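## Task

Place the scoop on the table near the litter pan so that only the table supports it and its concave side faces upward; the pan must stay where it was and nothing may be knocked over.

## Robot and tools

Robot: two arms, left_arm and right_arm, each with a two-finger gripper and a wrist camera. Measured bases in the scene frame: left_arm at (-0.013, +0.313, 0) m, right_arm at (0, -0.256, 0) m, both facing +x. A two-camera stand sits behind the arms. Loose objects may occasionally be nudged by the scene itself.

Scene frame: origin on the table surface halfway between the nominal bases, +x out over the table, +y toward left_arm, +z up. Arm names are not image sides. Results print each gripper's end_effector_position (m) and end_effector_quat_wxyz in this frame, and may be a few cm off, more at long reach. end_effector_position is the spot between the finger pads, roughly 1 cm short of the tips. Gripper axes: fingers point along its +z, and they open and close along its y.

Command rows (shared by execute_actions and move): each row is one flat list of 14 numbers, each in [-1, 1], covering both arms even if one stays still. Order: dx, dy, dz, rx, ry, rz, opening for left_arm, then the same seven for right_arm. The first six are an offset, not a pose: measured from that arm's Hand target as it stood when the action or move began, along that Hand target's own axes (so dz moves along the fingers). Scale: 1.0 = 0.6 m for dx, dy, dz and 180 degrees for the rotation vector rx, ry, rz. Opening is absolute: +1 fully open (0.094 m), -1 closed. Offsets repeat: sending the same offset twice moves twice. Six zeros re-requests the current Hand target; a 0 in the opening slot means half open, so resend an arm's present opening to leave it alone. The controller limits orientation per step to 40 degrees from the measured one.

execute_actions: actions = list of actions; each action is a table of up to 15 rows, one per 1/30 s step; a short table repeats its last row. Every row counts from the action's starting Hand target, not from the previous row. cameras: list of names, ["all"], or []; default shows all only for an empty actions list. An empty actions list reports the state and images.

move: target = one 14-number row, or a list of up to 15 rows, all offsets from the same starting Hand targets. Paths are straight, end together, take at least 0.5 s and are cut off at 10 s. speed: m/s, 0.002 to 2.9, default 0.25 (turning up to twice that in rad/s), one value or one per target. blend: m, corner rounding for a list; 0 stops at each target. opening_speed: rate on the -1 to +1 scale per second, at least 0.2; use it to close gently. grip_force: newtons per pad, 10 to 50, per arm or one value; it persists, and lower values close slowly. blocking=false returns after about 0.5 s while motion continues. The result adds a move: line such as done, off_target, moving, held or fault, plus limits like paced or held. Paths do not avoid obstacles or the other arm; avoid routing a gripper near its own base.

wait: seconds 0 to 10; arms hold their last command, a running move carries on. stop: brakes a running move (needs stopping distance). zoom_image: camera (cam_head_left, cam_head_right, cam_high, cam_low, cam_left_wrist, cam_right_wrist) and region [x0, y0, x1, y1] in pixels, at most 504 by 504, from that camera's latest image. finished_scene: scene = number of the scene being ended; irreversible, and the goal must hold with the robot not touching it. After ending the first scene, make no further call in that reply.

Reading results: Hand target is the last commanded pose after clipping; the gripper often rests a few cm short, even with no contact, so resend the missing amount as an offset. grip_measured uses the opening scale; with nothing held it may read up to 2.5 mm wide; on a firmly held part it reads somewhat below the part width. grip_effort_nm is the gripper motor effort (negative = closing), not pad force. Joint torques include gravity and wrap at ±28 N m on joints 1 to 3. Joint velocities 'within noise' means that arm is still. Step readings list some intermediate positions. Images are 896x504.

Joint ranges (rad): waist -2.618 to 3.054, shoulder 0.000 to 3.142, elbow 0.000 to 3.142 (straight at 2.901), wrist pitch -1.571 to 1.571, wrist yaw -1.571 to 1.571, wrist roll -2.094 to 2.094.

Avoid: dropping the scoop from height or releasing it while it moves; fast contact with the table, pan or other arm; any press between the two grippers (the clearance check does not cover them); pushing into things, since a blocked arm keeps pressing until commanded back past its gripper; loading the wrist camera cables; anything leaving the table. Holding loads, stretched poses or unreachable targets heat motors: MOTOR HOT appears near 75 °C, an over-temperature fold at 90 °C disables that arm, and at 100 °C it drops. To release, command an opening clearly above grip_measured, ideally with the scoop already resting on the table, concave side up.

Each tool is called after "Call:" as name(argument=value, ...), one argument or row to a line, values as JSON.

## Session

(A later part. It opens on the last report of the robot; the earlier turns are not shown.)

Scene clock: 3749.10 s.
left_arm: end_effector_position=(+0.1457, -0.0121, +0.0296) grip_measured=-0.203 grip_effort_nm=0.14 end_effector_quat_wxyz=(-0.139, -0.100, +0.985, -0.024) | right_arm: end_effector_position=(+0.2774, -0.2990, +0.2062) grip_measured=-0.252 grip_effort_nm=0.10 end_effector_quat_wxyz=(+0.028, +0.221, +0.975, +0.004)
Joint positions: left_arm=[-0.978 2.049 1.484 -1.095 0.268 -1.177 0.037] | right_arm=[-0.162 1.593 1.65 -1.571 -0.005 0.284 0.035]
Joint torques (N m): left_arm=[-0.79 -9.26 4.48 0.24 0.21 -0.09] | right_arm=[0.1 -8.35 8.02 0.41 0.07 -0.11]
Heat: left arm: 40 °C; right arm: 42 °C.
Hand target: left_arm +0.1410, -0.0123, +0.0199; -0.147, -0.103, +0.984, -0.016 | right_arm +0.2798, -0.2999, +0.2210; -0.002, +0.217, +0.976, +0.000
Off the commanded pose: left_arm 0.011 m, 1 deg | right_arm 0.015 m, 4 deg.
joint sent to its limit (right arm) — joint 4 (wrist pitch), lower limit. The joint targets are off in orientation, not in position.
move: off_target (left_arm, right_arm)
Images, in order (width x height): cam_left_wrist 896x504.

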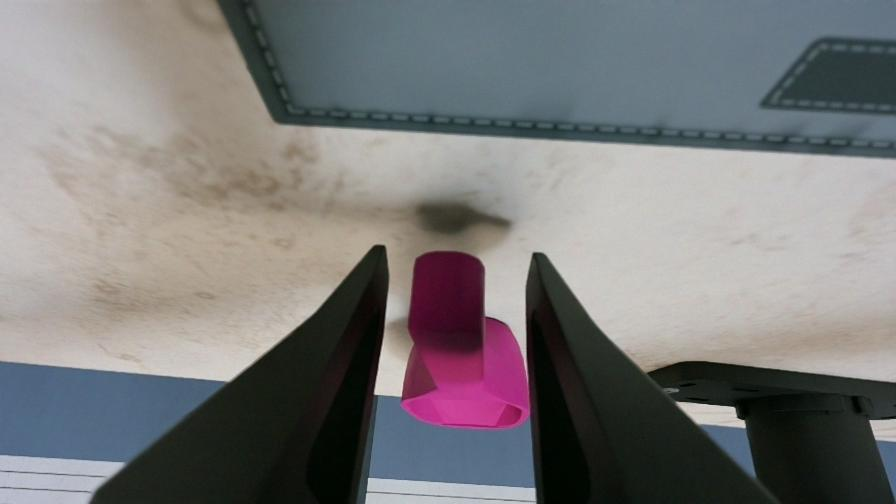

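Call:
move(
  target=[
    [0,0,0,0,0,0,-0.9,0,0,0,0,0,0,-0.25],
    [0.0488,0,-0.1596,0,0,0,-0.9,0,0,0,0,0,0,-0.25],
  ],
  speed=[0.08,0.15],
  opening_speed=0.8,
  cameras=["cam_left_wrist","cam_high"],
)

Scene clock: 3764.13 s.
left_arm: end_effector_position=(+0.1429, -0.0081, +0.0980) grip_measured=-0.637 grip_effort_nm=-1.03 end_effector_quat_wxyz=(-0.155, -0.106, +0.982, +0.006) | right_arm: end_effector_position=(+0.2774, -0.2990, +0.2062) grip_measured=-0.252 grip_effort_nm=0.11 end_effector_quat_wxyz=(+0.028, +0.221, +0.975, +0.004)
Joint positions: left_arm=[-0.978 2.045 1.748 -1.431 0.269 -1.179 0.017] | right_arm=[-0.162 1.593 1.65 -1.571 -0.005 0.284 0.035]
Joint torques (N m): left_arm=[-0.83 -15.73 8.09 -0.2 0.21 -0.09] | right_arm=[0.16 -8.35 7.98 0.4 0.07 -0.11]
Heat: left arm: 40 °C; right arm: 42 °C.
Hand target: left_arm +0.1408, -0.0122, +0.1200; -0.147, -0.103, +0.984, -0.016 | right_arm +0.2798, -0.2999, +0.2210; -0.002, +0.217, +0.976, +0.000
Off the commanded pose: left_arm 0.022 m, 3 deg | right_arm 0.015 m, 4 deg.
joint sent to its limit (right arm) — joint 4 (wrist pitch), lower limit. The joint targets are off in orientation, not in position.
move: off_target (left_arm, right_arm)
Images, in order (width x height): cam_high 896x504, cam_left_wrist 896x504.

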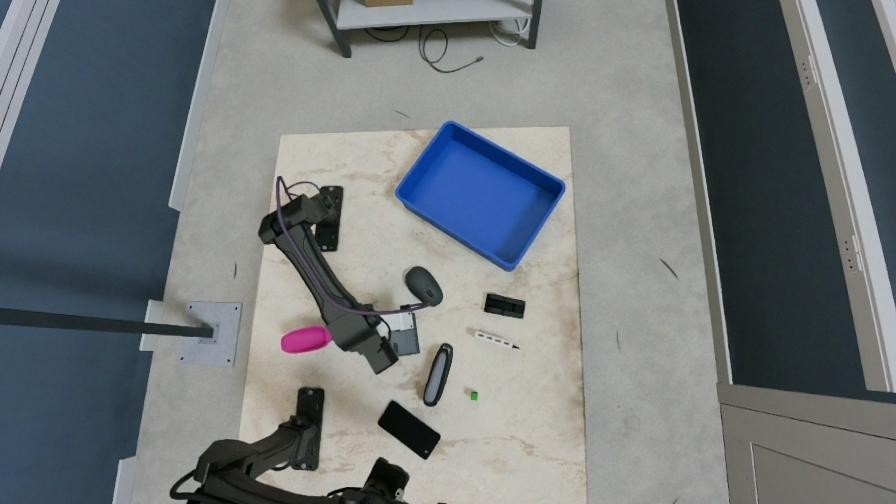

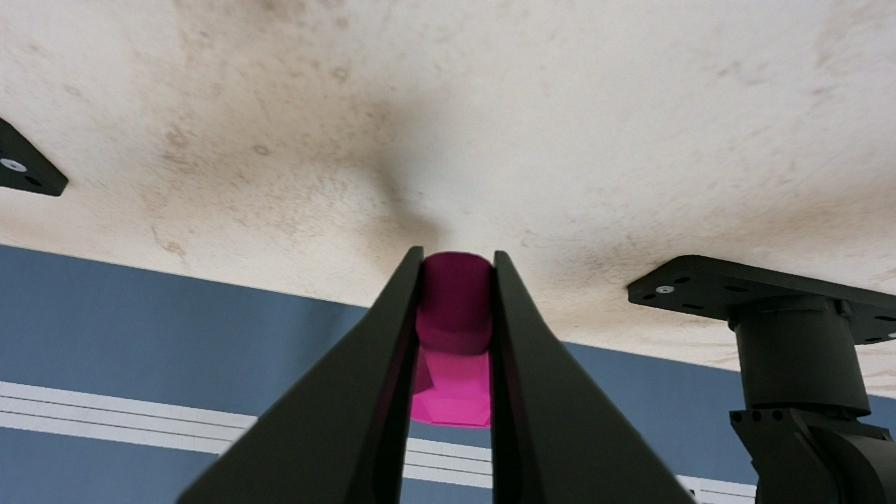

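Call:
move(
  target=[0.0988,-0.0274,-0.1443,-0.1067,-0.0317,0.4430,-0.9,0,0,0,0,0,0,-0.25],
  speed=0.3,
)

Call:
move(
  target=[-0.0734,0,-0.0637,0,-0.6,0,-0.9,0,0,0,0,0,0,-0.25],
  speed=0.3,
  cameras=["cam_left_wrist","cam_head_left","cam_high"],
)

Scene clock: 3794.77 s.
left_arm: end_effector_position=(+0.1149, -0.0353, +0.1948) grip_measured=-0.637 grip_effort_nm=-1.04 end_effector_quat_wxyz=(+0.031, +0.565, +0.824, -0.029) | right_arm: end_effector_position=(+0.2774, -0.2990, +0.2062) grip_measured=-0.252 grip_effort_nm=0.11 end_effector_quat_wxyz=(+0.028, +0.221, +0.975, +0.004)
Joint positions: left_arm=[-1.207 1.919 1.992 -1.56 0.011 -0.012 0.017] | right_arm=[-0.162 1.593 1.65 -1.571 -0.005 0.284 0.035]
Joint torques (N m): left_arm=[-0.81 -15.02 8.49 0.32 -0.05 0.12] | right_arm=[0.08 -8.35 8.03 0.41 0.06 -0.11]
Heat: left arm: 40 °C; right arm: 42 °C.
Hand target: left_arm +0.1135, -0.0347, +0.2200; -0.072, +0.572, +0.816, +0.051 | right_arm +0.2798, -0.2999, +0.2210; -0.002, +0.217, +0.976, +0.000
Off the commanded pose: left_arm 0.025 m, 15 deg | right_arm 0.015 m, 4 deg.
joint sent to its limit (left arm) — joint 4 (wrist pitch), lower limit. The joint targets are off in orientation, not in position.
joint sent to its limit (right arm) — joint 4 (wrist pitch), lower limit. The joint targets are off in orientation, not in position.
move: off_target (left_arm, right_arm)

Scene clock: 3798.50 s.
left_arm: end_effector_position=(+0.1324, -0.0812, +0.2453) grip_measured=-0.637 grip_effort_nm=-1.03 end_effector_quat_wxyz=(+0.608, +0.381, +0.548, -0.430) | right_arm: end_effector_position=(+0.2774, -0.2990, +0.2062) grip_measured=-0.252 grip_effort_nm=0.11 end_effector_quat_wxyz=(+0.028, +0.221, +0.975, +0.004)
Joint positions: left_arm=[-1.207 1.406 0.473 1.043 0.009 -0.009 0.017] | right_arm=[-0.162 1.593 1.65 -1.571 -0.005 0.284 0.035]
Joint torques (N m): left_arm=[-0.9 -4.56 5.71 2.16 -0.13 0.1] | right_arm=[0.14 -8.36 7.99 0.41 0.07 -0.11]
Heat: left arm: 40 °C; right arm: 42 °C.
Hand target: left_arm +0.1305, -0.0818, +0.2500; +0.618, +0.377, +0.537, -0.433 | right_arm +0.2798, -0.2999, +0.2210; -0.002, +0.217, +0.976, +0.000
Off the commanded pose: left_arm 0.005 m, 2 deg | right_arm 0.015 m, 4 deg.
joint sent to its limit (right arm) — joint 4 (wrist pitch), lower limit. The joint targets are off in orientation, not in position.
move: off_target (right_arm)
Images, in order (width x height): cam_head_left 896x504, cam_high 896x504, cam_left_wrist 896x504.

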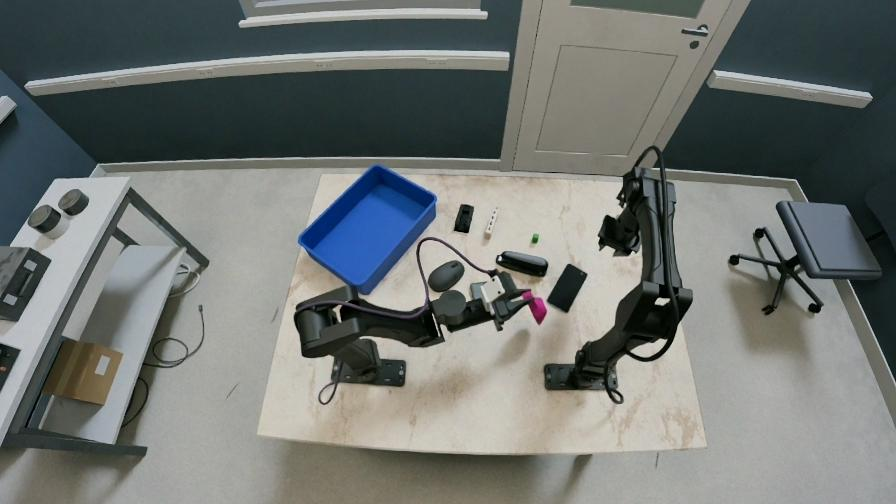

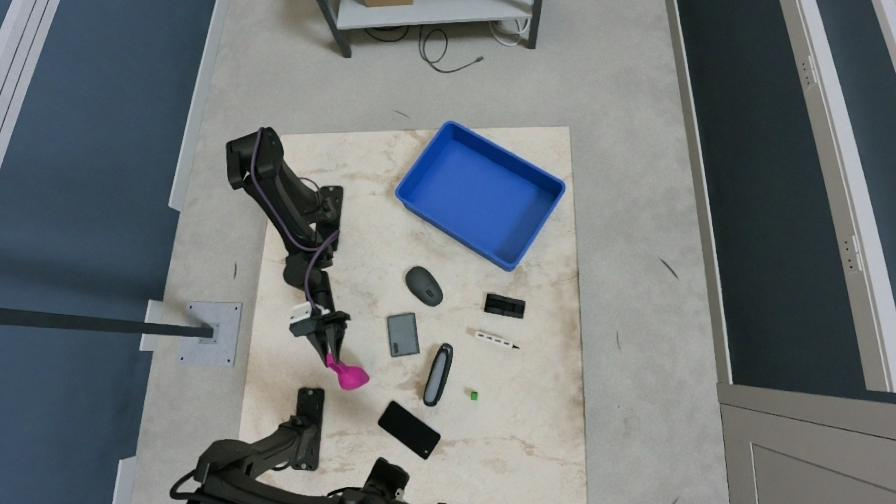

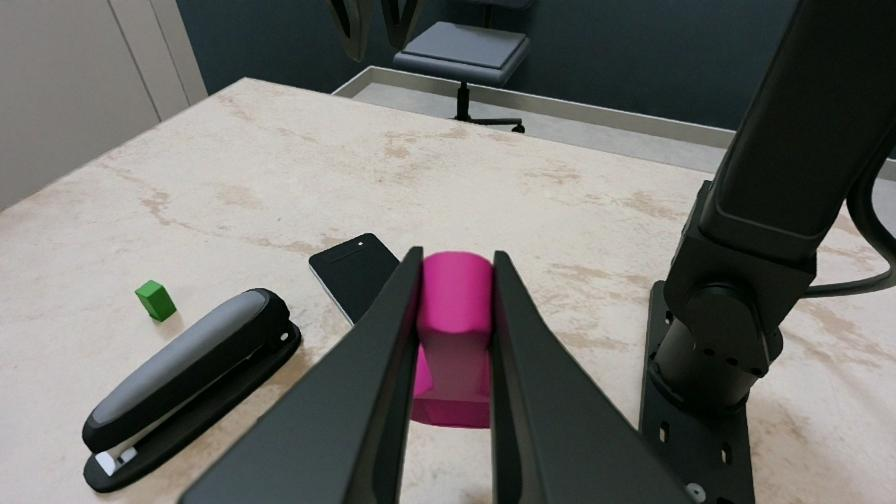

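Call:
move(
  target=[0,-0.0485,0,0.0220,0,-0.0031,-0.9,0,0,0,0,0,0,-0.25],
  speed=0.15,
)

Scene clock: 3818.17 s.
left_arm: end_effector_position=(+0.1044, -0.0905, +0.2456) grip_measured=-0.637 grip_effort_nm=-1.03 end_effector_quat_wxyz=(+0.593, +0.400, +0.534, -0.451) | right_arm: end_effector_position=(+0.2774, -0.2990, +0.2062) grip_measured=-0.252 grip_effort_nm=0.10 end_effector_quat_wxyz=(+0.028, +0.221, +0.975, +0.004)
Joint positions: left_arm=[-1.278 1.406 0.473 1.044 0.008 -0.008 0.017] | right_arm=[-0.162 1.593 1.65 -1.571 -0.005 0.284 0.035]
Joint torques (N m): left_arm=[-0.79 -4.11 5.9 2.12 -0.11 0.09] | right_arm=[0.13 -8.36 8.02 0.41 0.06 -0.11]
Heat: left arm: 40 °C; right arm: 42 °C.
Hand target: left_arm +0.1031, -0.0917, +0.2499; +0.602, +0.396, +0.524, -0.454 | right_arm +0.2798, -0.2999, +0.2210; -0.002, +0.217, +0.976, +0.000
Off the commanded pose: left_arm 0.005 m, 2 deg | right_arm 0.015 m, 4 deg.
joint sent to its limit (right arm) — joint 4 (wrist pitch), lower limit. The joint targets are off in orientation, not in position.
move: off_target (right_arm)

Call:
move(
  target=[
    [0.0908,0,-0.0127,0,0,0,-0.9,0,0,0,0,0,0,-0.25],
    [0.1512,0,-0.0261,0,0,0,-0.9,0,0,0,0,0,0,-0.25],
    [0.1628,0,-0.0572,0,0,0,-0.9,0,0,0,0,0,0,-0.25],
    [0.1883,0,-0.1032,0,0.0444,0,-0.9,0,0,0,0,0,0,-0.25],
  ],
  speed=[0.12,0.06,0.05,0.05],
  blend=[0.01,0.008,0.008,0],
  grip_force=12,
  cameras=["cam_left_wrist","cam_head_left","cam_low"],
)

Scene clock: 3827.30 s.
left_arm: end_effector_position=(+0.0924, -0.0496, +0.1033) grip_measured=-0.624 grip_effort_nm=-0.34 end_effector_quat_wxyz=(+0.530, +0.446, +0.597, -0.404) | right_arm: end_effector_position=(+0.2774, -0.2990, +0.2062) grip_measured=-0.252 grip_effort_nm=0.11 end_effector_quat_wxyz=(+0.028, +0.221, +0.975, +0.004)
Joint positions: left_arm=[-1.278 1.775 0.182 1.482 0.008 -0.008 0.018] | right_arm=[-0.162 1.593 1.65 -1.571 -0.005 0.284 0.035]
Joint torques (N m): left_arm=[-0.69 -8.06 1.43 2.61 -0.11 0.1] | right_arm=[0.14 -8.36 7.98 0.4 0.06 -0.11]
Heat: left arm: 39 °C; right arm: 42 °C.
Hand target: left_arm +0.0906, -0.0478, +0.1296; +0.564, +0.426, +0.564, -0.426 | right_arm +0.2798, -0.2999, +0.2210; -0.002, +0.217, +0.976, +0.000
Off the commanded pose: left_arm 0.026 m, 6 deg | right_arm 0.015 m, 4 deg.
joint sent to its limit (left arm) — joint 4 (wrist pitch), upper limit. The joint targets still meet the commanded pose.
joint sent to its limit (right arm) — joint 4 (wrist pitch), lower limit. The joint targets are off in orientation, not in position.
grip_force (N): 12, 12
move: off_target (left_arm, right_arm)
Images, in order (width x height): cam_head_left 896x504, cam_low 896x504, cam_left_wrist 896x504.

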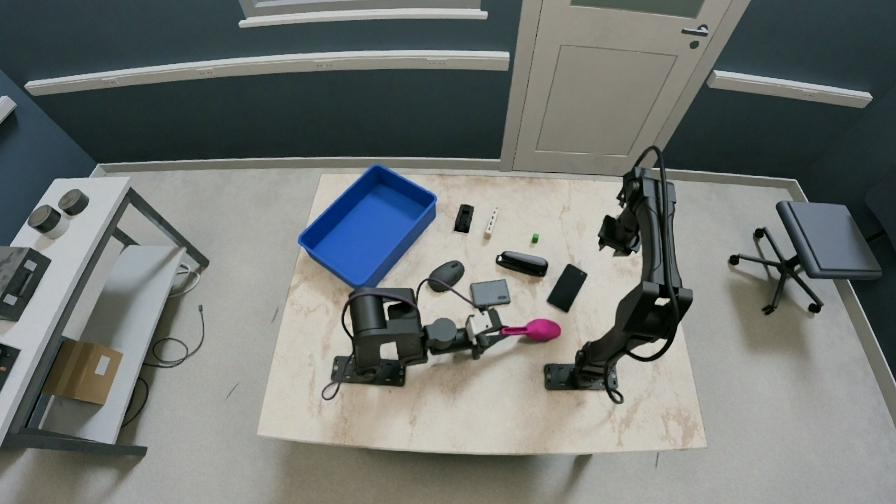

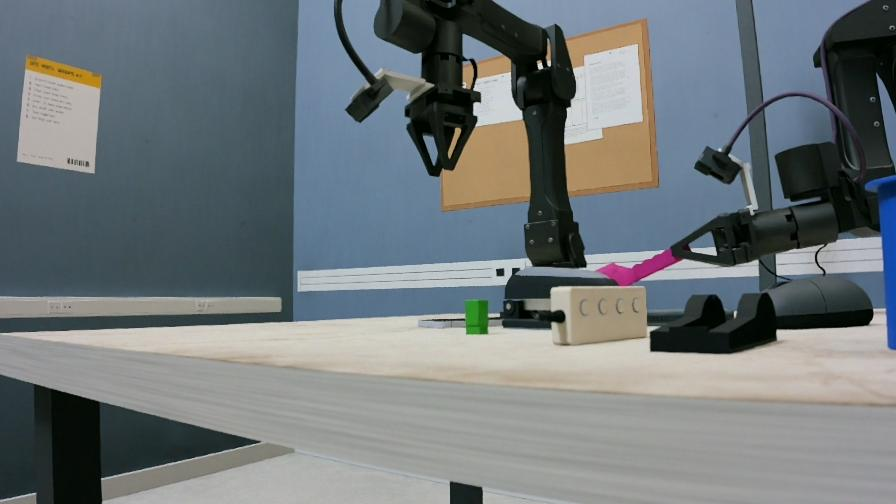

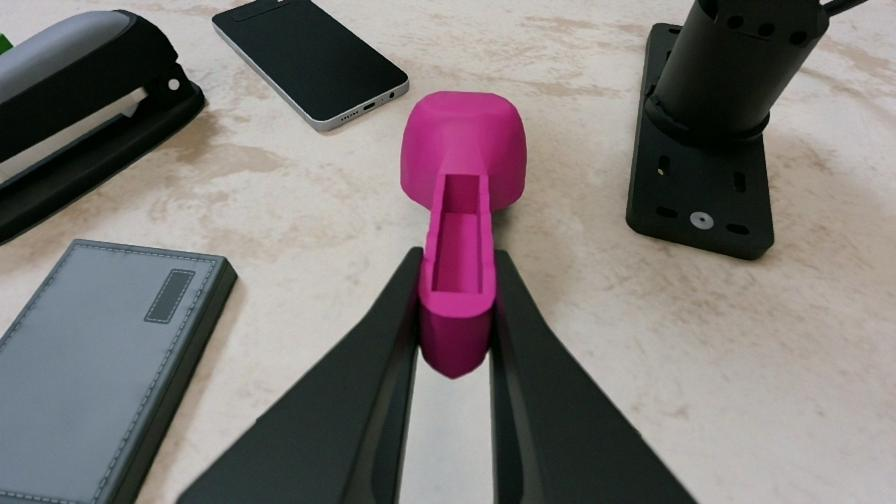

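Call:
move(
  target=[
    [0.1,0,-0.015,0,0.139,0,-0.9,0,0,0,0,0,0,-0.25],
    [0.1567,0,-0.0367,0,0.2778,0,-0.9,0,0,0,0,0,0,-0.25],
  ],
  speed=0.15,
  blend=[0.01,0],
  cameras=["cam_left_wrist"],
)

Scene clock: 3835.27 s.
left_arm: end_effector_position=(+0.0858, -0.0272, +0.0399) grip_measured=-0.624 grip_effort_nm=-0.34 end_effector_quat_wxyz=(+0.284, +0.559, +0.748, -0.219) | right_arm: end_effector_position=(+0.2774, -0.2990, +0.2062) grip_measured=-0.252 grip_effort_nm=0.11 end_effector_quat_wxyz=(+0.028, +0.221, +0.975, +0.004)
Joint positions: left_arm=[-1.278 1.445 0.546 0.062 0.008 -0.005 0.018] | right_arm=[-0.162 1.593 1.65 -1.571 -0.005 0.284 0.035]
Joint torques (N m): left_arm=[-0.72 -4.01 7.95 0.99 -0.12 0.05] | right_arm=[0.16 -8.35 8.05 0.41 0.06 -0.11]
Heat: left arm: 39 °C; right arm: 42 °C.
Hand target: left_arm +0.0847, -0.0265, +0.0356; +0.273, +0.566, +0.750, -0.206 | right_arm +0.2798, -0.2999, +0.2210; -0.002, +0.217, +0.976, +0.000
Off the commanded pose: left_arm 0.005 m, 2 deg | right_arm 0.015 m, 4 deg.
joint sent to its limit (right arm) — joint 4 (wrist pitch), lower limit. The joint targets are off in orientation, not in position.
grip_force (N): 12, 12
move: off_target (right_arm)
Images, in order (width x height): cam_left_wrist 896x504.

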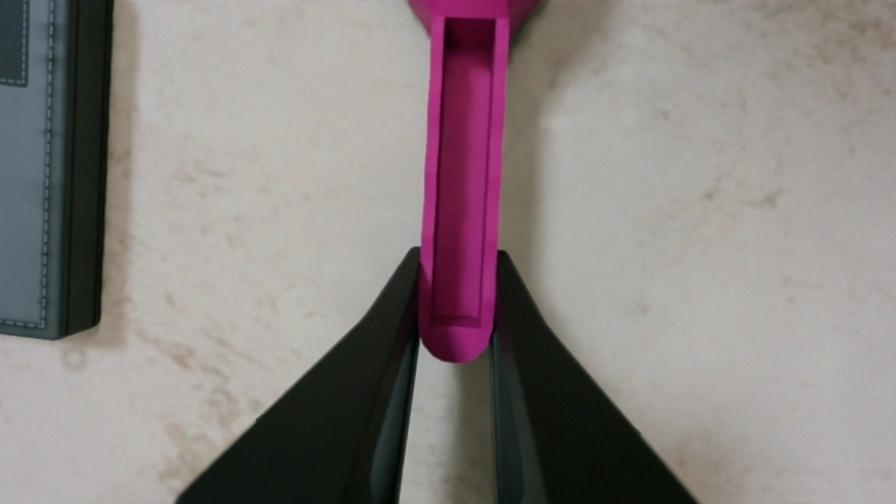

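Call:
move(
  target=[0.0161,0,0.0192,0,0,0,-0.9,0,0,0,0,0,0,-0.25],
  speed=0.06,
)

Scene clock: 3842.83 s.
left_arm: end_effector_position=(+0.0862, -0.0287, +0.0277) grip_measured=-0.624 grip_effort_nm=-0.34 end_effector_quat_wxyz=(+0.277, +0.561, +0.751, -0.213) | right_arm: end_effector_position=(+0.2774, -0.2990, +0.2062) grip_measured=-0.252 grip_effort_nm=0.11 end_effector_quat_wxyz=(+0.028, +0.221, +0.975, +0.004)
Joint positions: left_arm=[-1.278 1.497 0.546 0.094 0.008 -0.005 0.018] | right_arm=[-0.162 1.593 1.65 -1.571 -0.005 0.284 0.035]
Joint torques (N m): left_arm=[-0.72 -4.42 4.74 1.41 -0.11 0.08] | right_arm=[0.09 -8.38 7.99 0.42 0.07 -0.11]
Heat: left arm: 39 °C; right arm: 42 °C.
Hand target: left_arm +0.0847, -0.0265, +0.0205; +0.273, +0.566, +0.750, -0.206 | right_arm +0.2798, -0.2999, +0.2210; -0.002, +0.217, +0.976, +0.000
Off the commanded pose: left_arm 0.008 m, 1 deg | right_arm 0.015 m, 4 deg.
joint sent to its limit (right arm) — joint 4 (wrist pitch), lower limit. The joint targets are off in orientation, not in position.
grip_force (N): 12, 12
move: off_target (right_arm)

Call:
move(
  target=[0.0107,0,0.0128,0,0,0,-0.9,0,0,0,0,0,0,-0.25],
  speed=0.06,
  cameras=["cam_left_wrist"],
)

Scene clock: 3845.70 s.
left_arm: end_effector_position=(+0.0873, -0.0325, +0.0227) grip_measured=-0.624 grip_effort_nm=-0.34 end_effector_quat_wxyz=(+0.282, +0.560, +0.748, -0.217) | right_arm: end_effector_position=(+0.2774, -0.2990, +0.2062) grip_measured=-0.252 grip_effort_nm=0.11 end_effector_quat_wxyz=(+0.028, +0.221, +0.975, +0.004)
Joint positions: left_arm=[-1.278 1.529 0.535 0.152 0.008 -0.004 0.018] | right_arm=[-0.162 1.593 1.65 -1.571 -0.005 0.284 0.035]
Joint torques (N m): left_arm=[-0.68 -4.14 3.89 1.39 -0.1 0.07] | right_arm=[0.06 -8.39 8.02 0.4 0.06 -0.11]
Heat: left arm: 39 °C; right arm: 42 °C.
Hand target: left_arm +0.0847, -0.0264, +0.0105; +0.273, +0.566, +0.750, -0.205 | right_arm +0.2798, -0.2999, +0.2210; -0.002, +0.217, +0.976, +0.000
Off the commanded pose: left_arm 0.014 m, 2 deg | right_arm 0.015 m, 4 deg.
joint sent to its limit (right arm) — joint 4 (wrist pitch), lower limit. The joint targets are off in orientation, not in position.
grip_force (N): 12, 12
move: off_target (left_arm, right_arm)
Images, in order (width x height): cam_left_wrist 896x504.

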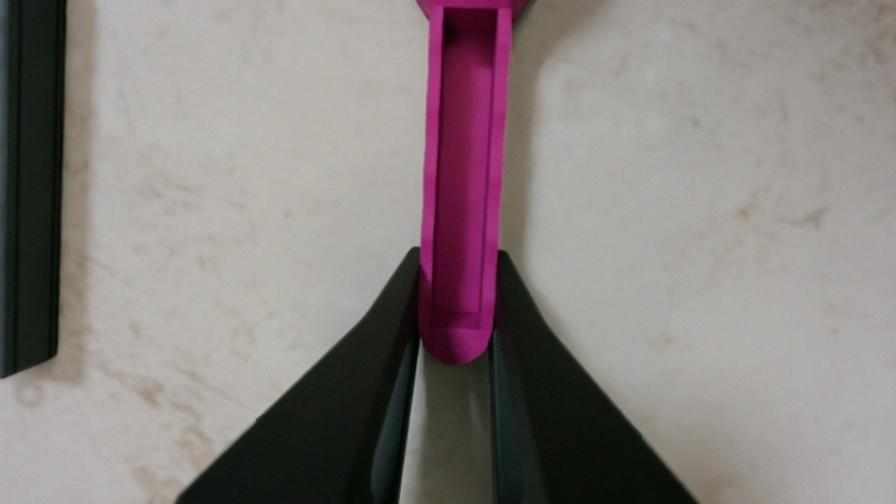

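Call:
move(
  target=[0.0075,0,0.0090,0,0,0,-0.9,0,0,0,0,0,0,-0.25],
  speed=0.06,
  cameras=["cam_low"],
)

Scene clock: 3850.07 s.
left_arm: end_effector_position=(+0.0889, -0.0379, +0.0227) grip_measured=-0.624 grip_effort_nm=-0.34 end_effector_quat_wxyz=(+0.293, +0.557, +0.744, -0.225) | right_arm: end_effector_position=(+0.2774, -0.2990, +0.2062) grip_measured=-0.252 grip_effort_nm=0.11 end_effector_quat_wxyz=(+0.028, +0.221, +0.975, +0.004)
Joint positions: left_arm=[-1.278 1.548 0.526 0.209 0.008 -0.004 0.018] | right_arm=[-0.162 1.593 1.65 -1.571 -0.005 0.284 0.035]
Joint torques (N m): left_arm=[-0.66 -3.73 3.38 1.28 -0.12 0.05] | right_arm=[0.13 -8.36 7.99 0.41 0.07 -0.11]
Heat: left arm: 39 °C; right arm: 42 °C.
Hand target: left_arm +0.0847, -0.0265, +0.0035; +0.273, +0.566, +0.750, -0.205 | right_arm +0.2798, -0.2999, +0.2210; -0.002, +0.217, +0.976, +0.000
Off the commanded pose: left_arm 0.023 m, 4 deg | right_arm 0.015 m, 4 deg.
joint sent to its limit (right arm) — joint 4 (wrist pitch), lower limit. The joint targets are off in orientation, not in position.
grip_force (N): 12, 12
move: off_target (left_arm, right_arm)
Images, in order (width x height): cam_low 896x504.

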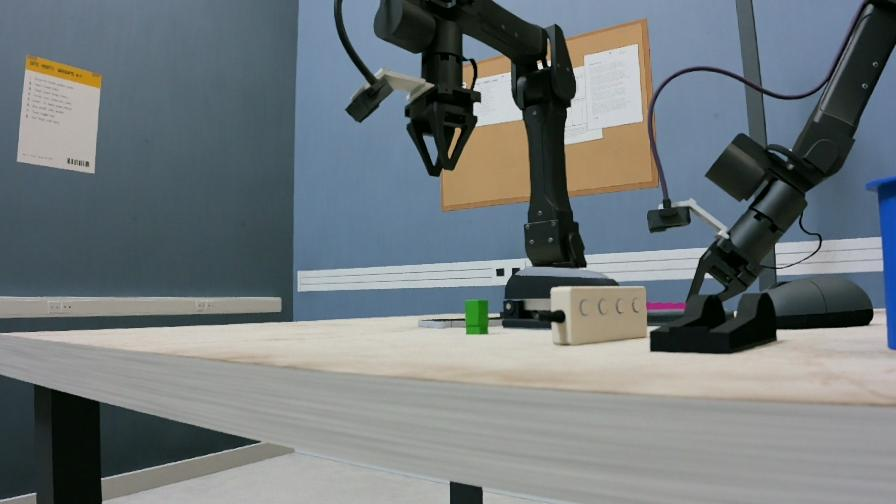

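Call:
move(
  target=[
    [-0.0161,0,-0.0192,0,0,0,-0.9,0,0,0,0,0,0,-0.25],
    [-0.0161,0,-0.0192,0,0,0,-0.2,0,0,0,0,0,0,-0.25],
    [-0.0161,0,-0.12,0,0,0,-0.2,0,0,0,0,0,0,-0.25],
  ],
  speed=[0.06,0.06,0.12],
  opening_speed=0.6,
  grip_force=50,
  cameras=["cam_low","cam_left_wrist","cam_high"],
)

Scene clock: 3858.87 s.
left_arm: end_effector_position=(+0.0727, +0.0105, +0.0592) grip_measured=-0.203 grip_effort_nm=0.15 end_effector_quat_wxyz=(+0.262, +0.567, +0.754, -0.204) | right_arm: end_effector_position=(+0.2774, -0.2990, +0.2062) grip_measured=-0.252 grip_effort_nm=0.11 end_effector_quat_wxyz=(+0.028, +0.221, +0.975, +0.004)
Joint positions: left_arm=[-1.283 1.23 0.526 -0.19 0.01 -0.003 0.037] | right_arm=[-0.162 1.593 1.65 -1.571 -0.005 0.284 0.035]
Joint torques (N m): left_arm=[-0.25 -6.41 5.89 1.31 -0.14 0.04] | right_arm=[0.12 -8.35 7.95 0.41 0.07 -0.1]
Heat: left arm: 39 °C; right arm: 42 °C.
Hand target: left_arm +0.0740, +0.0108, +0.0649; +0.273, +0.566, +0.750, -0.205 | right_arm +0.2798, -0.2999, +0.2210; -0.002, +0.217, +0.976, +0.000
Off the commanded pose: left_arm 0.006 m, 1 deg | right_arm 0.015 m, 4 deg.
joint sent to its limit (right arm) — joint 4 (wrist pitch), lower limit. The joint targets are off in orientation, not in position.
move: off_target (right_arm); target 2's new opening was sent with left_arm's hand 0.009 m and 3 deg from that target
Images, in order (width x height): cam_high 896x504, cam_low 896x504, cam_left_wrist 896x504.

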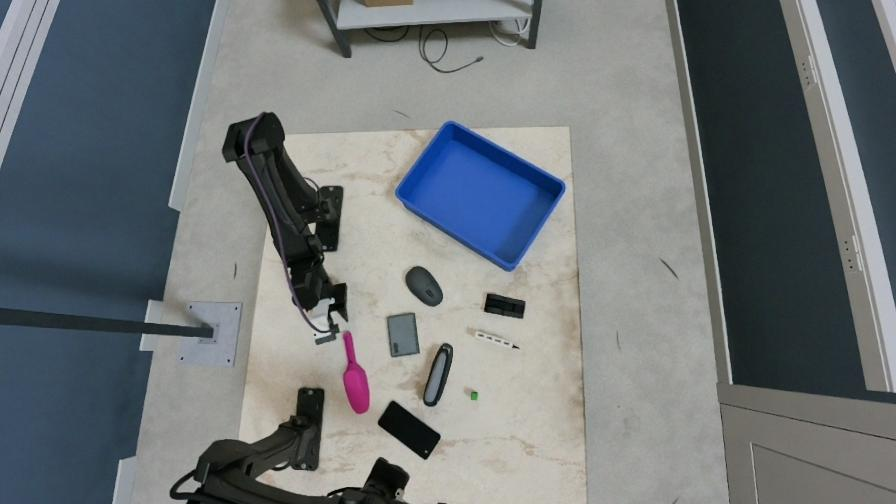

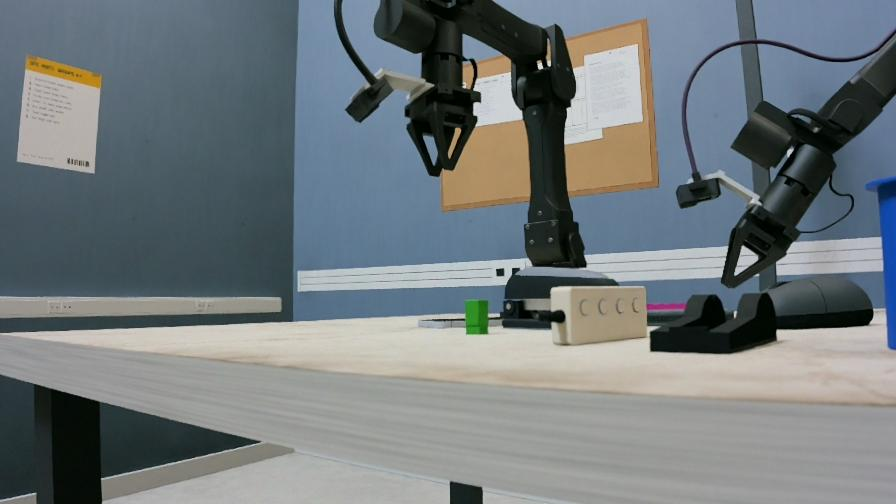

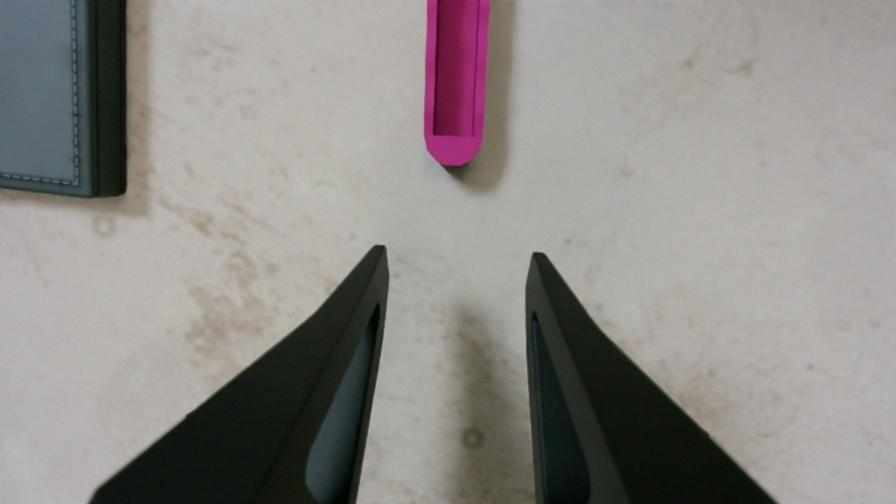

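Call:
move(
  target=[
    [-0.2381,0.1324,-0.2683,-0.0577,-0.0071,-0.0485,-0.2,0,0,0,0,0,0,-0.25],
    [-0.0515,0.4784,-0.5120,-0.273,-0.0335,-0.2295,-0.2,0,0,0,0,0,0,-0.25],
    [0.4113,0.4187,-0.7485,-0.5249,-0.0644,-0.4413,-0.2,0.4745,0.2867,0.1833,0.1055,0.0511,-0.7064,-0.2],
  ],
  speed=[0.3,0.35,0.3],
  blend=[0.04,0.04,0],
  cameras=["cam_right_wrist","cam_high"],
)

Scene clock: 3965.53 s.
left_arm: end_effector_position=(+0.1827, +0.5365, +0.2507) grip_measured=-0.203 grip_effort_nm=0.14 end_effector_quat_wxyz=(+0.448, -0.357, +0.793, +0.208) | right_arm: end_effector_position=(+0.0910, -0.0339, +0.1098) grip_measured=-0.202 grip_effort_nm=0.11 end_effector_quat_wxyz=(+0.106, +0.771, -0.616, +0.119)
Joint positions: left_arm=[0.844 0.818 0.85 -0.571 -0.02 0.001 0.037] | right_arm=[1.281 1.721 1.355 -1.494 0.139 -0.493 0.037]
Joint torques (N m): left_arm=[0.66 -0.94 5.97 1.85 0.08 -0.08] | right_arm=[0.24 -5.98 7.83 -0.11 0.11 -0.11]
Heat: left arm: 39 °C; right arm: 42 °C.
Hand target: left_arm +0.1843, +0.5391, +0.2509; +0.455, -0.359, +0.788, +0.207 | right_arm +0.0942, -0.0236, +0.1119; +0.092, +0.776, -0.614, +0.114
Off the commanded pose: left_arm 0.003 m, 1 deg | right_arm 0.011 m, 2 deg.
move: off_target (right_arm); target 3's new opening was sent with right_arm's hand 0.011 m and 2 deg from that target
Images, in order (width x height): cam_high 896x504, cam_right_wrist 896x504.

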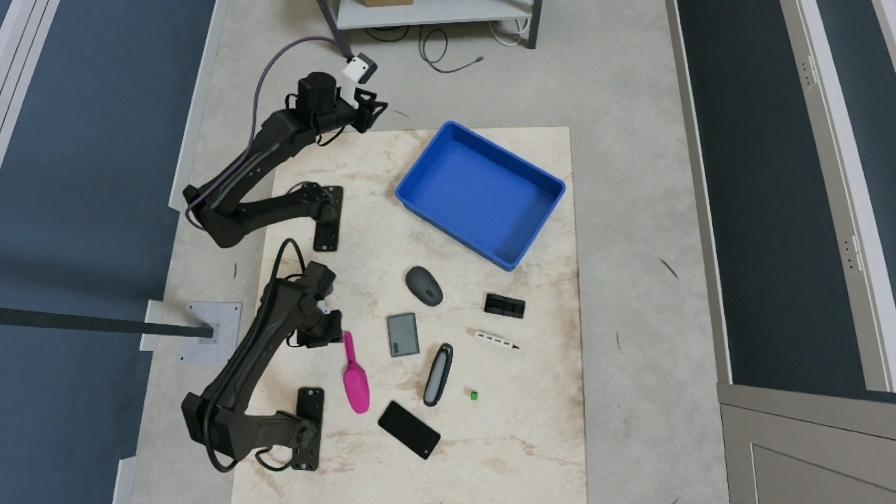

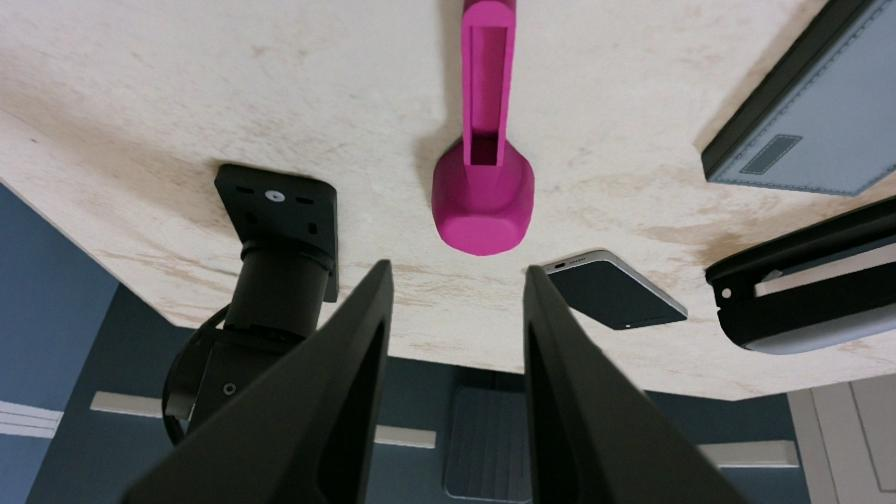

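Call:
move(
  target=[
    [0,0,0,0,0,0,-0.2,-0.0273,-0.0153,0.1195,0,0,0,-0.2],
    [0,0,0,0,0,0,-0.2,-0.0273,-0.0153,0.1695,0,0,0,-0.2],
  ],
  speed=[0.15,0.06],
  blend=[0.01,0],
  cameras=["cam_right_wrist"],
)

Scene clock: 3992.30 s.
left_arm: end_effector_position=(+0.1827, +0.5365, +0.2507) grip_measured=-0.203 grip_effort_nm=0.14 end_effector_quat_wxyz=(+0.448, -0.357, +0.793, +0.208) | right_arm: end_effector_position=(+0.1030, -0.0364, +0.0132) grip_measured=-0.202 grip_effort_nm=0.11 end_effector_quat_wxyz=(+0.093, +0.775, -0.614, +0.114)
Joint positions: left_arm=[0.844 0.818 0.85 -0.571 -0.02 0.001 0.037] | right_arm=[1.24 1.81 1.068 -1.083 0.152 -0.543 0.037]
Joint torques (N m): left_arm=[0.64 -0.9 5.96 1.87 0.07 -0.09] | right_arm=[-0.76 -6.2 4.83 -0.06 0.14 -0.12]
Heat: left arm: 41 °C; right arm: 43 °C.
Hand target: left_arm +0.1843, +0.5391, +0.2509; +0.455, -0.359, +0.788, +0.207 | right_arm +0.1059, -0.0351, +0.0098; +0.093, +0.776, -0.614, +0.114
Off the commanded pose: left_arm 0.003 m, 1 deg | right_arm 0.005 m, 0 deg.
move: done
Images, in order (width x height): cam_right_wrist 896x504.

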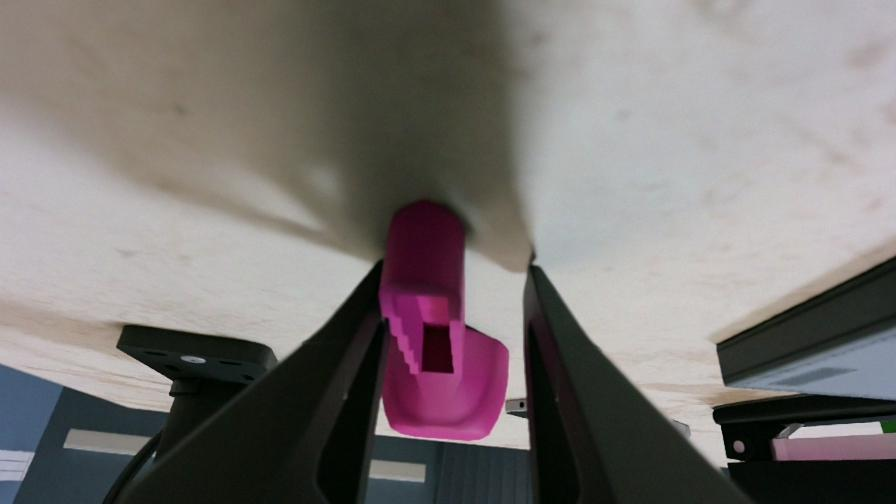

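Call:
move(
  target=[
    [0,0,0,0,0,0,-0.2,0,0.01,0,0,0,0,-0.2],
    [0,0,0,0,0,0,-0.2,0,0.01,0,0,0,0,-0.9],
    [0,0,0,0,0,0,-0.2,0.0483,0.01,-0.1597,0,0,0,-0.9],
  ],
  speed=[0.06,0.06,0.15],
  opening_speed=0.8,
  cameras=["cam_right_wrist"],
)

Scene clock: 4006.97 s.
left_arm: end_effector_position=(+0.1827, +0.5365, +0.2507) grip_measured=-0.203 grip_effort_nm=0.14 end_effector_quat_wxyz=(+0.448, -0.357, +0.793, +0.208) | right_arm: end_effector_position=(+0.1004, -0.0410, +0.0964) grip_measured=-0.629 grip_effort_nm=-1.04 end_effector_quat_wxyz=(+0.113, +0.774, -0.611, +0.122)
Joint positions: left_arm=[0.844 0.818 0.85 -0.571 -0.02 0.001 0.037] | right_arm=[1.244 1.726 1.304 -1.448 0.152 -0.539 0.017]
Joint torques (N m): left_arm=[0.68 -0.85 5.93 1.87 0.08 -0.11] | right_arm=[0.51 -10.04 7.43 -0.45 0.08 0.01]
Heat: left arm: 42 °C; right arm: 42 °C.
Hand target: left_arm +0.1843, +0.5391, +0.2509; +0.455, -0.359, +0.788, +0.207 | right_arm +0.1004, -0.0363, +0.1099; +0.093, +0.776, -0.614, +0.114
Off the commanded pose: left_arm 0.003 m, 1 deg | right_arm 0.014 m, 3 deg.
move: off_target (right_arm)
Images, in order (width x height): cam_right_wrist 896x504.

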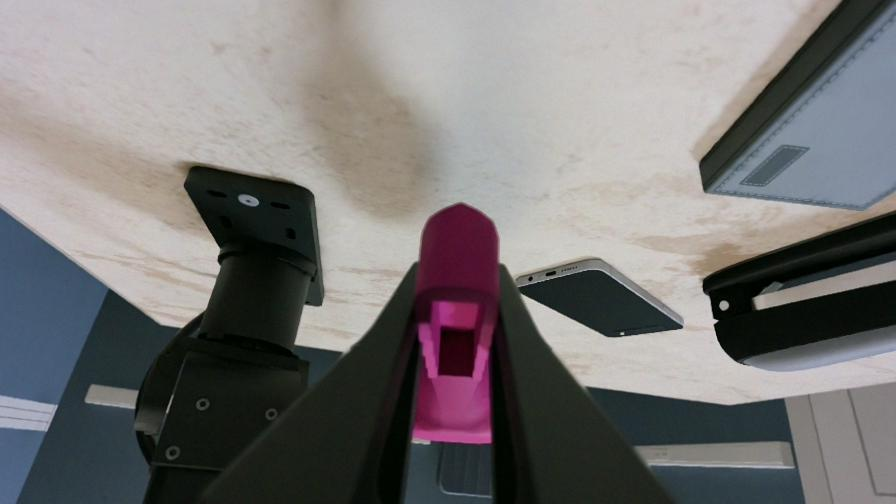

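Call:
move(
  target=[
    [0,0,0,0,0,0,-0.2,-0.1185,-0.1448,-0.2282,-0.0481,-0.0374,0.2071,-0.9],
    [0,0,0,0,0,0,-0.2,-0.2293,-0.2477,-0.3143,0.1646,-0.6113,0.1901,-0.9],
  ],
  speed=[0.27,0.27],
  blend=[0.03,0],
  cameras=["cam_right_wrist","cam_high","cam_low"],
)

Scene clock: 4092.30 s.
left_arm: end_effector_position=(+0.1827, +0.5365, +0.2507) grip_measured=-0.203 grip_effort_nm=0.14 end_effector_quat_wxyz=(+0.448, -0.357, +0.793, +0.208) | right_arm: end_effector_position=(+0.1994, +0.1785, +0.2393) grip_measured=-0.629 grip_effort_nm=-1.03 end_effector_quat_wxyz=(+0.627, -0.364, +0.565, +0.395)
Joint positions: left_arm=[0.844 0.818 0.85 -0.571 -0.02 0.001 0.037] | right_arm=[1.14 1.643 0.68 1.061 0.005 -0.011 0.017]
Joint torques (N m): left_arm=[0.64 -0.92 5.93 1.87 0.1 -0.09] | right_arm=[-0.9 -5.91 7.01 2.34 -0.07 0.09]
Heat: left arm: 44 °C; right arm: 43 °C.
Hand target: left_arm +0.1843, +0.5391, +0.2509; +0.455, -0.359, +0.788, +0.207 | right_arm +0.2028, +0.1795, +0.2498; +0.637, -0.352, +0.553, +0.405
Off the commanded pose: left_arm 0.003 m, 1 deg | right_arm 0.011 m, 3 deg.
move: off_target (right_arm)
Images, in order (width x height): cam_high 896x504, cam_low 896x504, cam_right_wrist 896x504.

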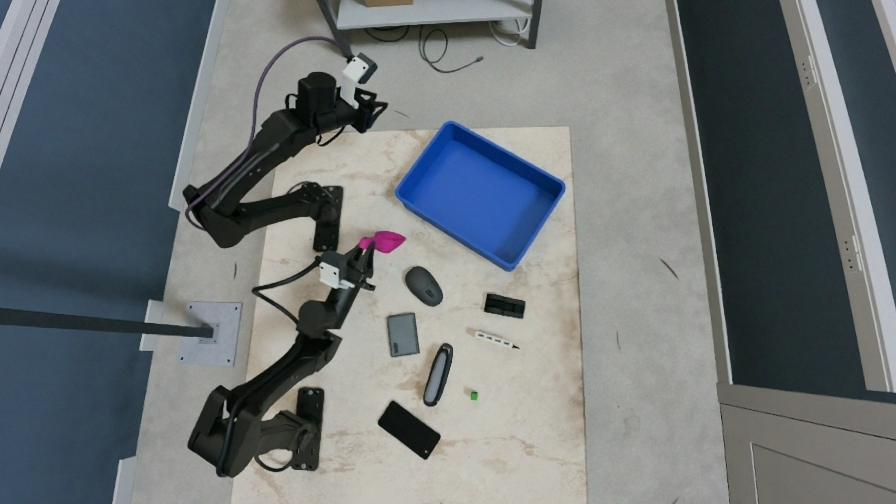

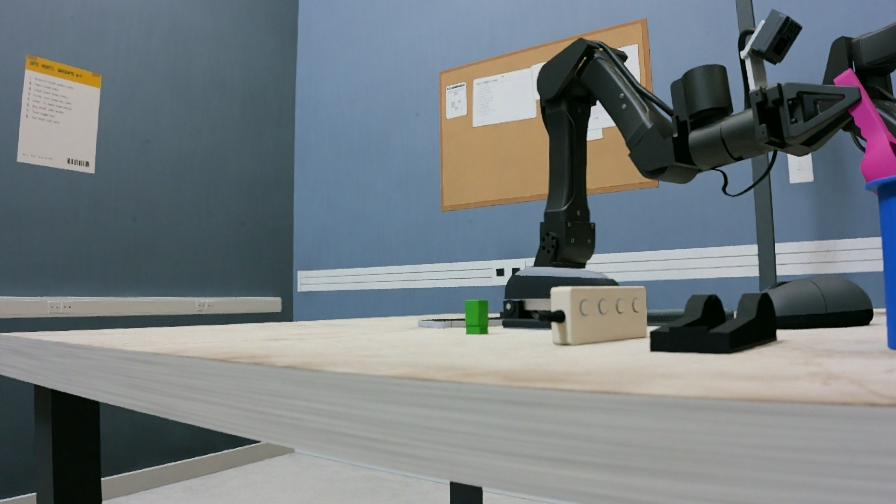

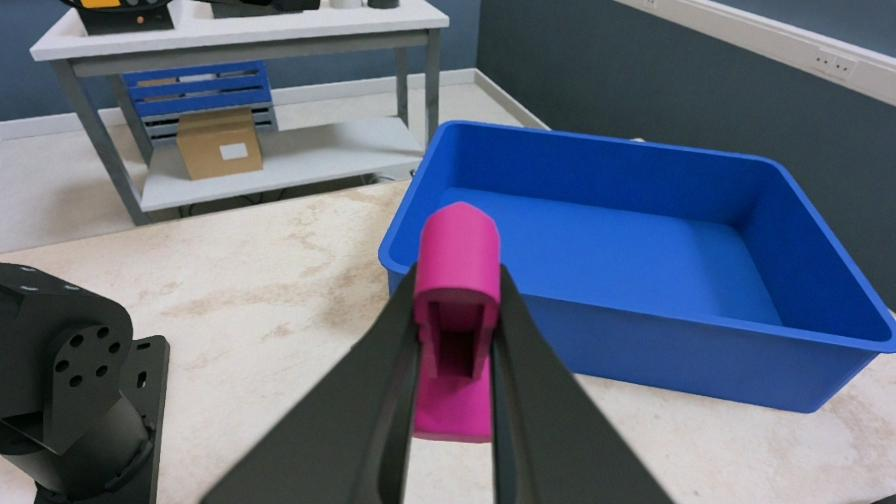

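Call:
execute_actions(
  actions=[],
  cameras=["cam_high", "cam_head_left"],
)

Scene clock: 4135.40 s.
left_arm: end_effector_position=(+0.1827, +0.5365, +0.2507) grip_measured=-0.203 grip_effort_nm=0.14 end_effector_quat_wxyz=(+0.448, -0.357, +0.793, +0.208) | right_arm: end_effector_position=(+0.1994, +0.1785, +0.2394) grip_measured=-0.629 grip_effort_nm=-1.03 end_effector_quat_wxyz=(+0.627, -0.364, +0.565, +0.395)
Joint positions: left_arm=[0.844 0.818 0.85 -0.571 -0.02 0.001 0.037] | right_arm=[1.14 1.643 0.68 1.061 0.005 -0.011 0.017]
Joint velocities: within noise
Joint torques (N m): left_arm=[0.65 -0.9 5.96 1.86 0.09 -0.08] | right_arm=[-0.87 -5.94 7.01 2.33 -0.08 0.09]
Heat: left arm: 45 °C; right arm: 42 °C.
Hand target: left_arm +0.1843, +0.5391, +0.2509; +0.455, -0.359, +0.788, +0.207 | right_arm +0.2028, +0.1795, +0.2498; +0.637, -0.352, +0.553, +0.405
Tool commands: left_gripper/opening=-0.2 right_gripper/opening=-0.9
Off the commanded pose: left_arm 0.003 m, 1 deg | right_arm 0.011 m, 2 deg.
Images, in order (width x height): cam_head_left 896x504, cam_high 896x504.

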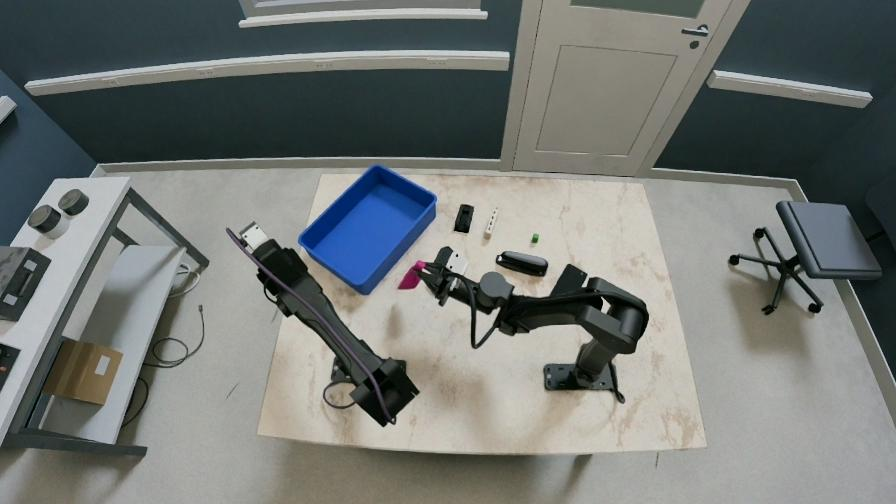

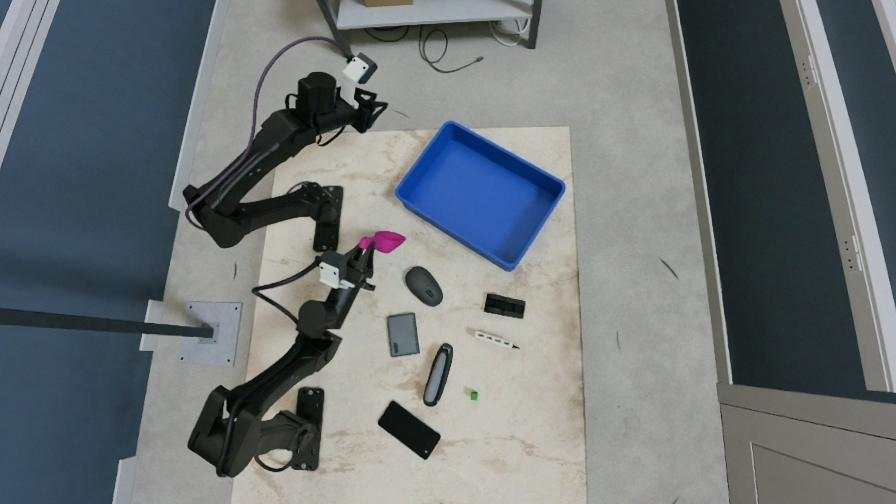

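Call:
move(
  target=[
    [0,0,0,0,0,0,-0.2,0.0908,0,-0.0127,0,0,0,-0.9],
    [0,0,0,0,0,0,-0.2,0.1512,0,-0.0261,0,0,0,-0.9],
    [0,0,0,0,0,0,-0.2,0.1628,0,-0.0572,0,0,0,-0.9],
    [0,0,0,0,0,0,-0.2,0.1883,0,-0.1032,0,0.0444,0,-0.9],
  ],
  speed=[0.12,0.06,0.05,0.05],
  blend=[0.01,0.008,0.008,0],
  grip_force=12,
  cameras=["cam_high", "cam_right_wrist"],
)

Scene clock: 4144.10 s.
left_arm: end_effector_position=(+0.1827, +0.5365, +0.2507) grip_measured=-0.203 grip_effort_nm=0.14 end_effector_quat_wxyz=(+0.448, -0.357, +0.793, +0.208) | right_arm: end_effector_position=(+0.1807, +0.1373, +0.0866) grip_measured=-0.615 grip_effort_nm=-0.34 end_effector_quat_wxyz=(+0.553, -0.411, +0.636, +0.348)
Joint positions: left_arm=[0.844 0.818 0.85 -0.571 -0.02 0.001 0.037] | right_arm=[1.139 1.934 0.407 1.38 0.004 -0.011 0.018]
Joint torques (N m): left_arm=[0.64 -0.94 5.97 1.86 0.09 -0.08] | right_arm=[-0.88 -10.3 3.02 3.21 -0.09 0.08]
Heat: left arm: 45 °C; right arm: 42 °C.
Hand target: left_arm +0.1843, +0.5391, +0.2509; +0.455, -0.359, +0.788, +0.207 | right_arm +0.1836, +0.1381, +0.1294; +0.597, -0.380, +0.596, +0.380
Off the commanded pose: left_arm 0.003 m, 1 deg | right_arm 0.043 m, 8 deg.
grip_force (N): 12, 12
move: off_target (right_arm)
Images, in order (width x height): cam_high 896x504, cam_right_wrist 896x504.

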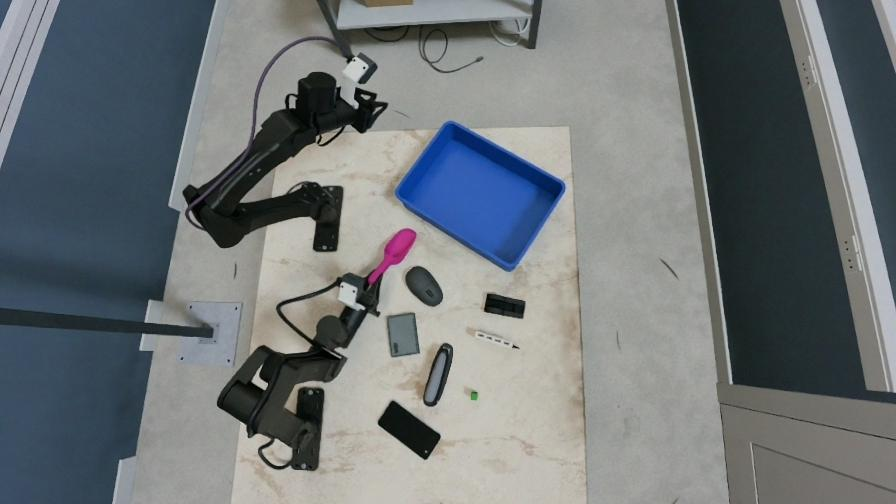

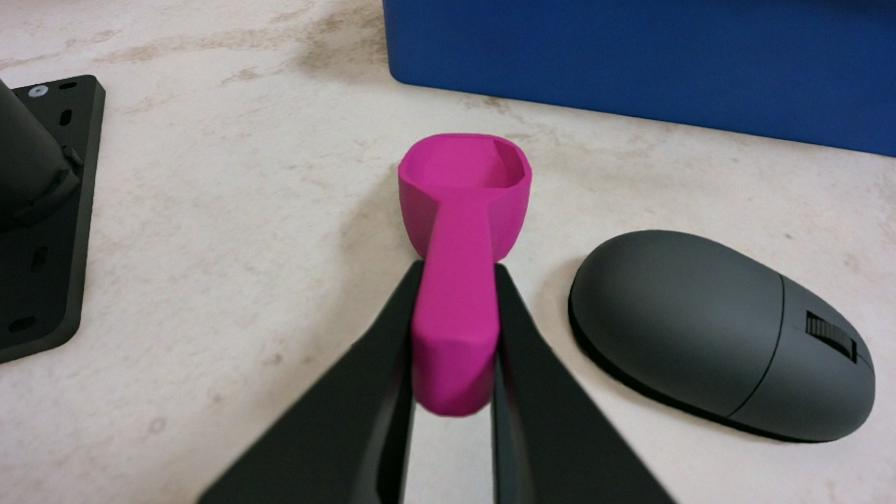

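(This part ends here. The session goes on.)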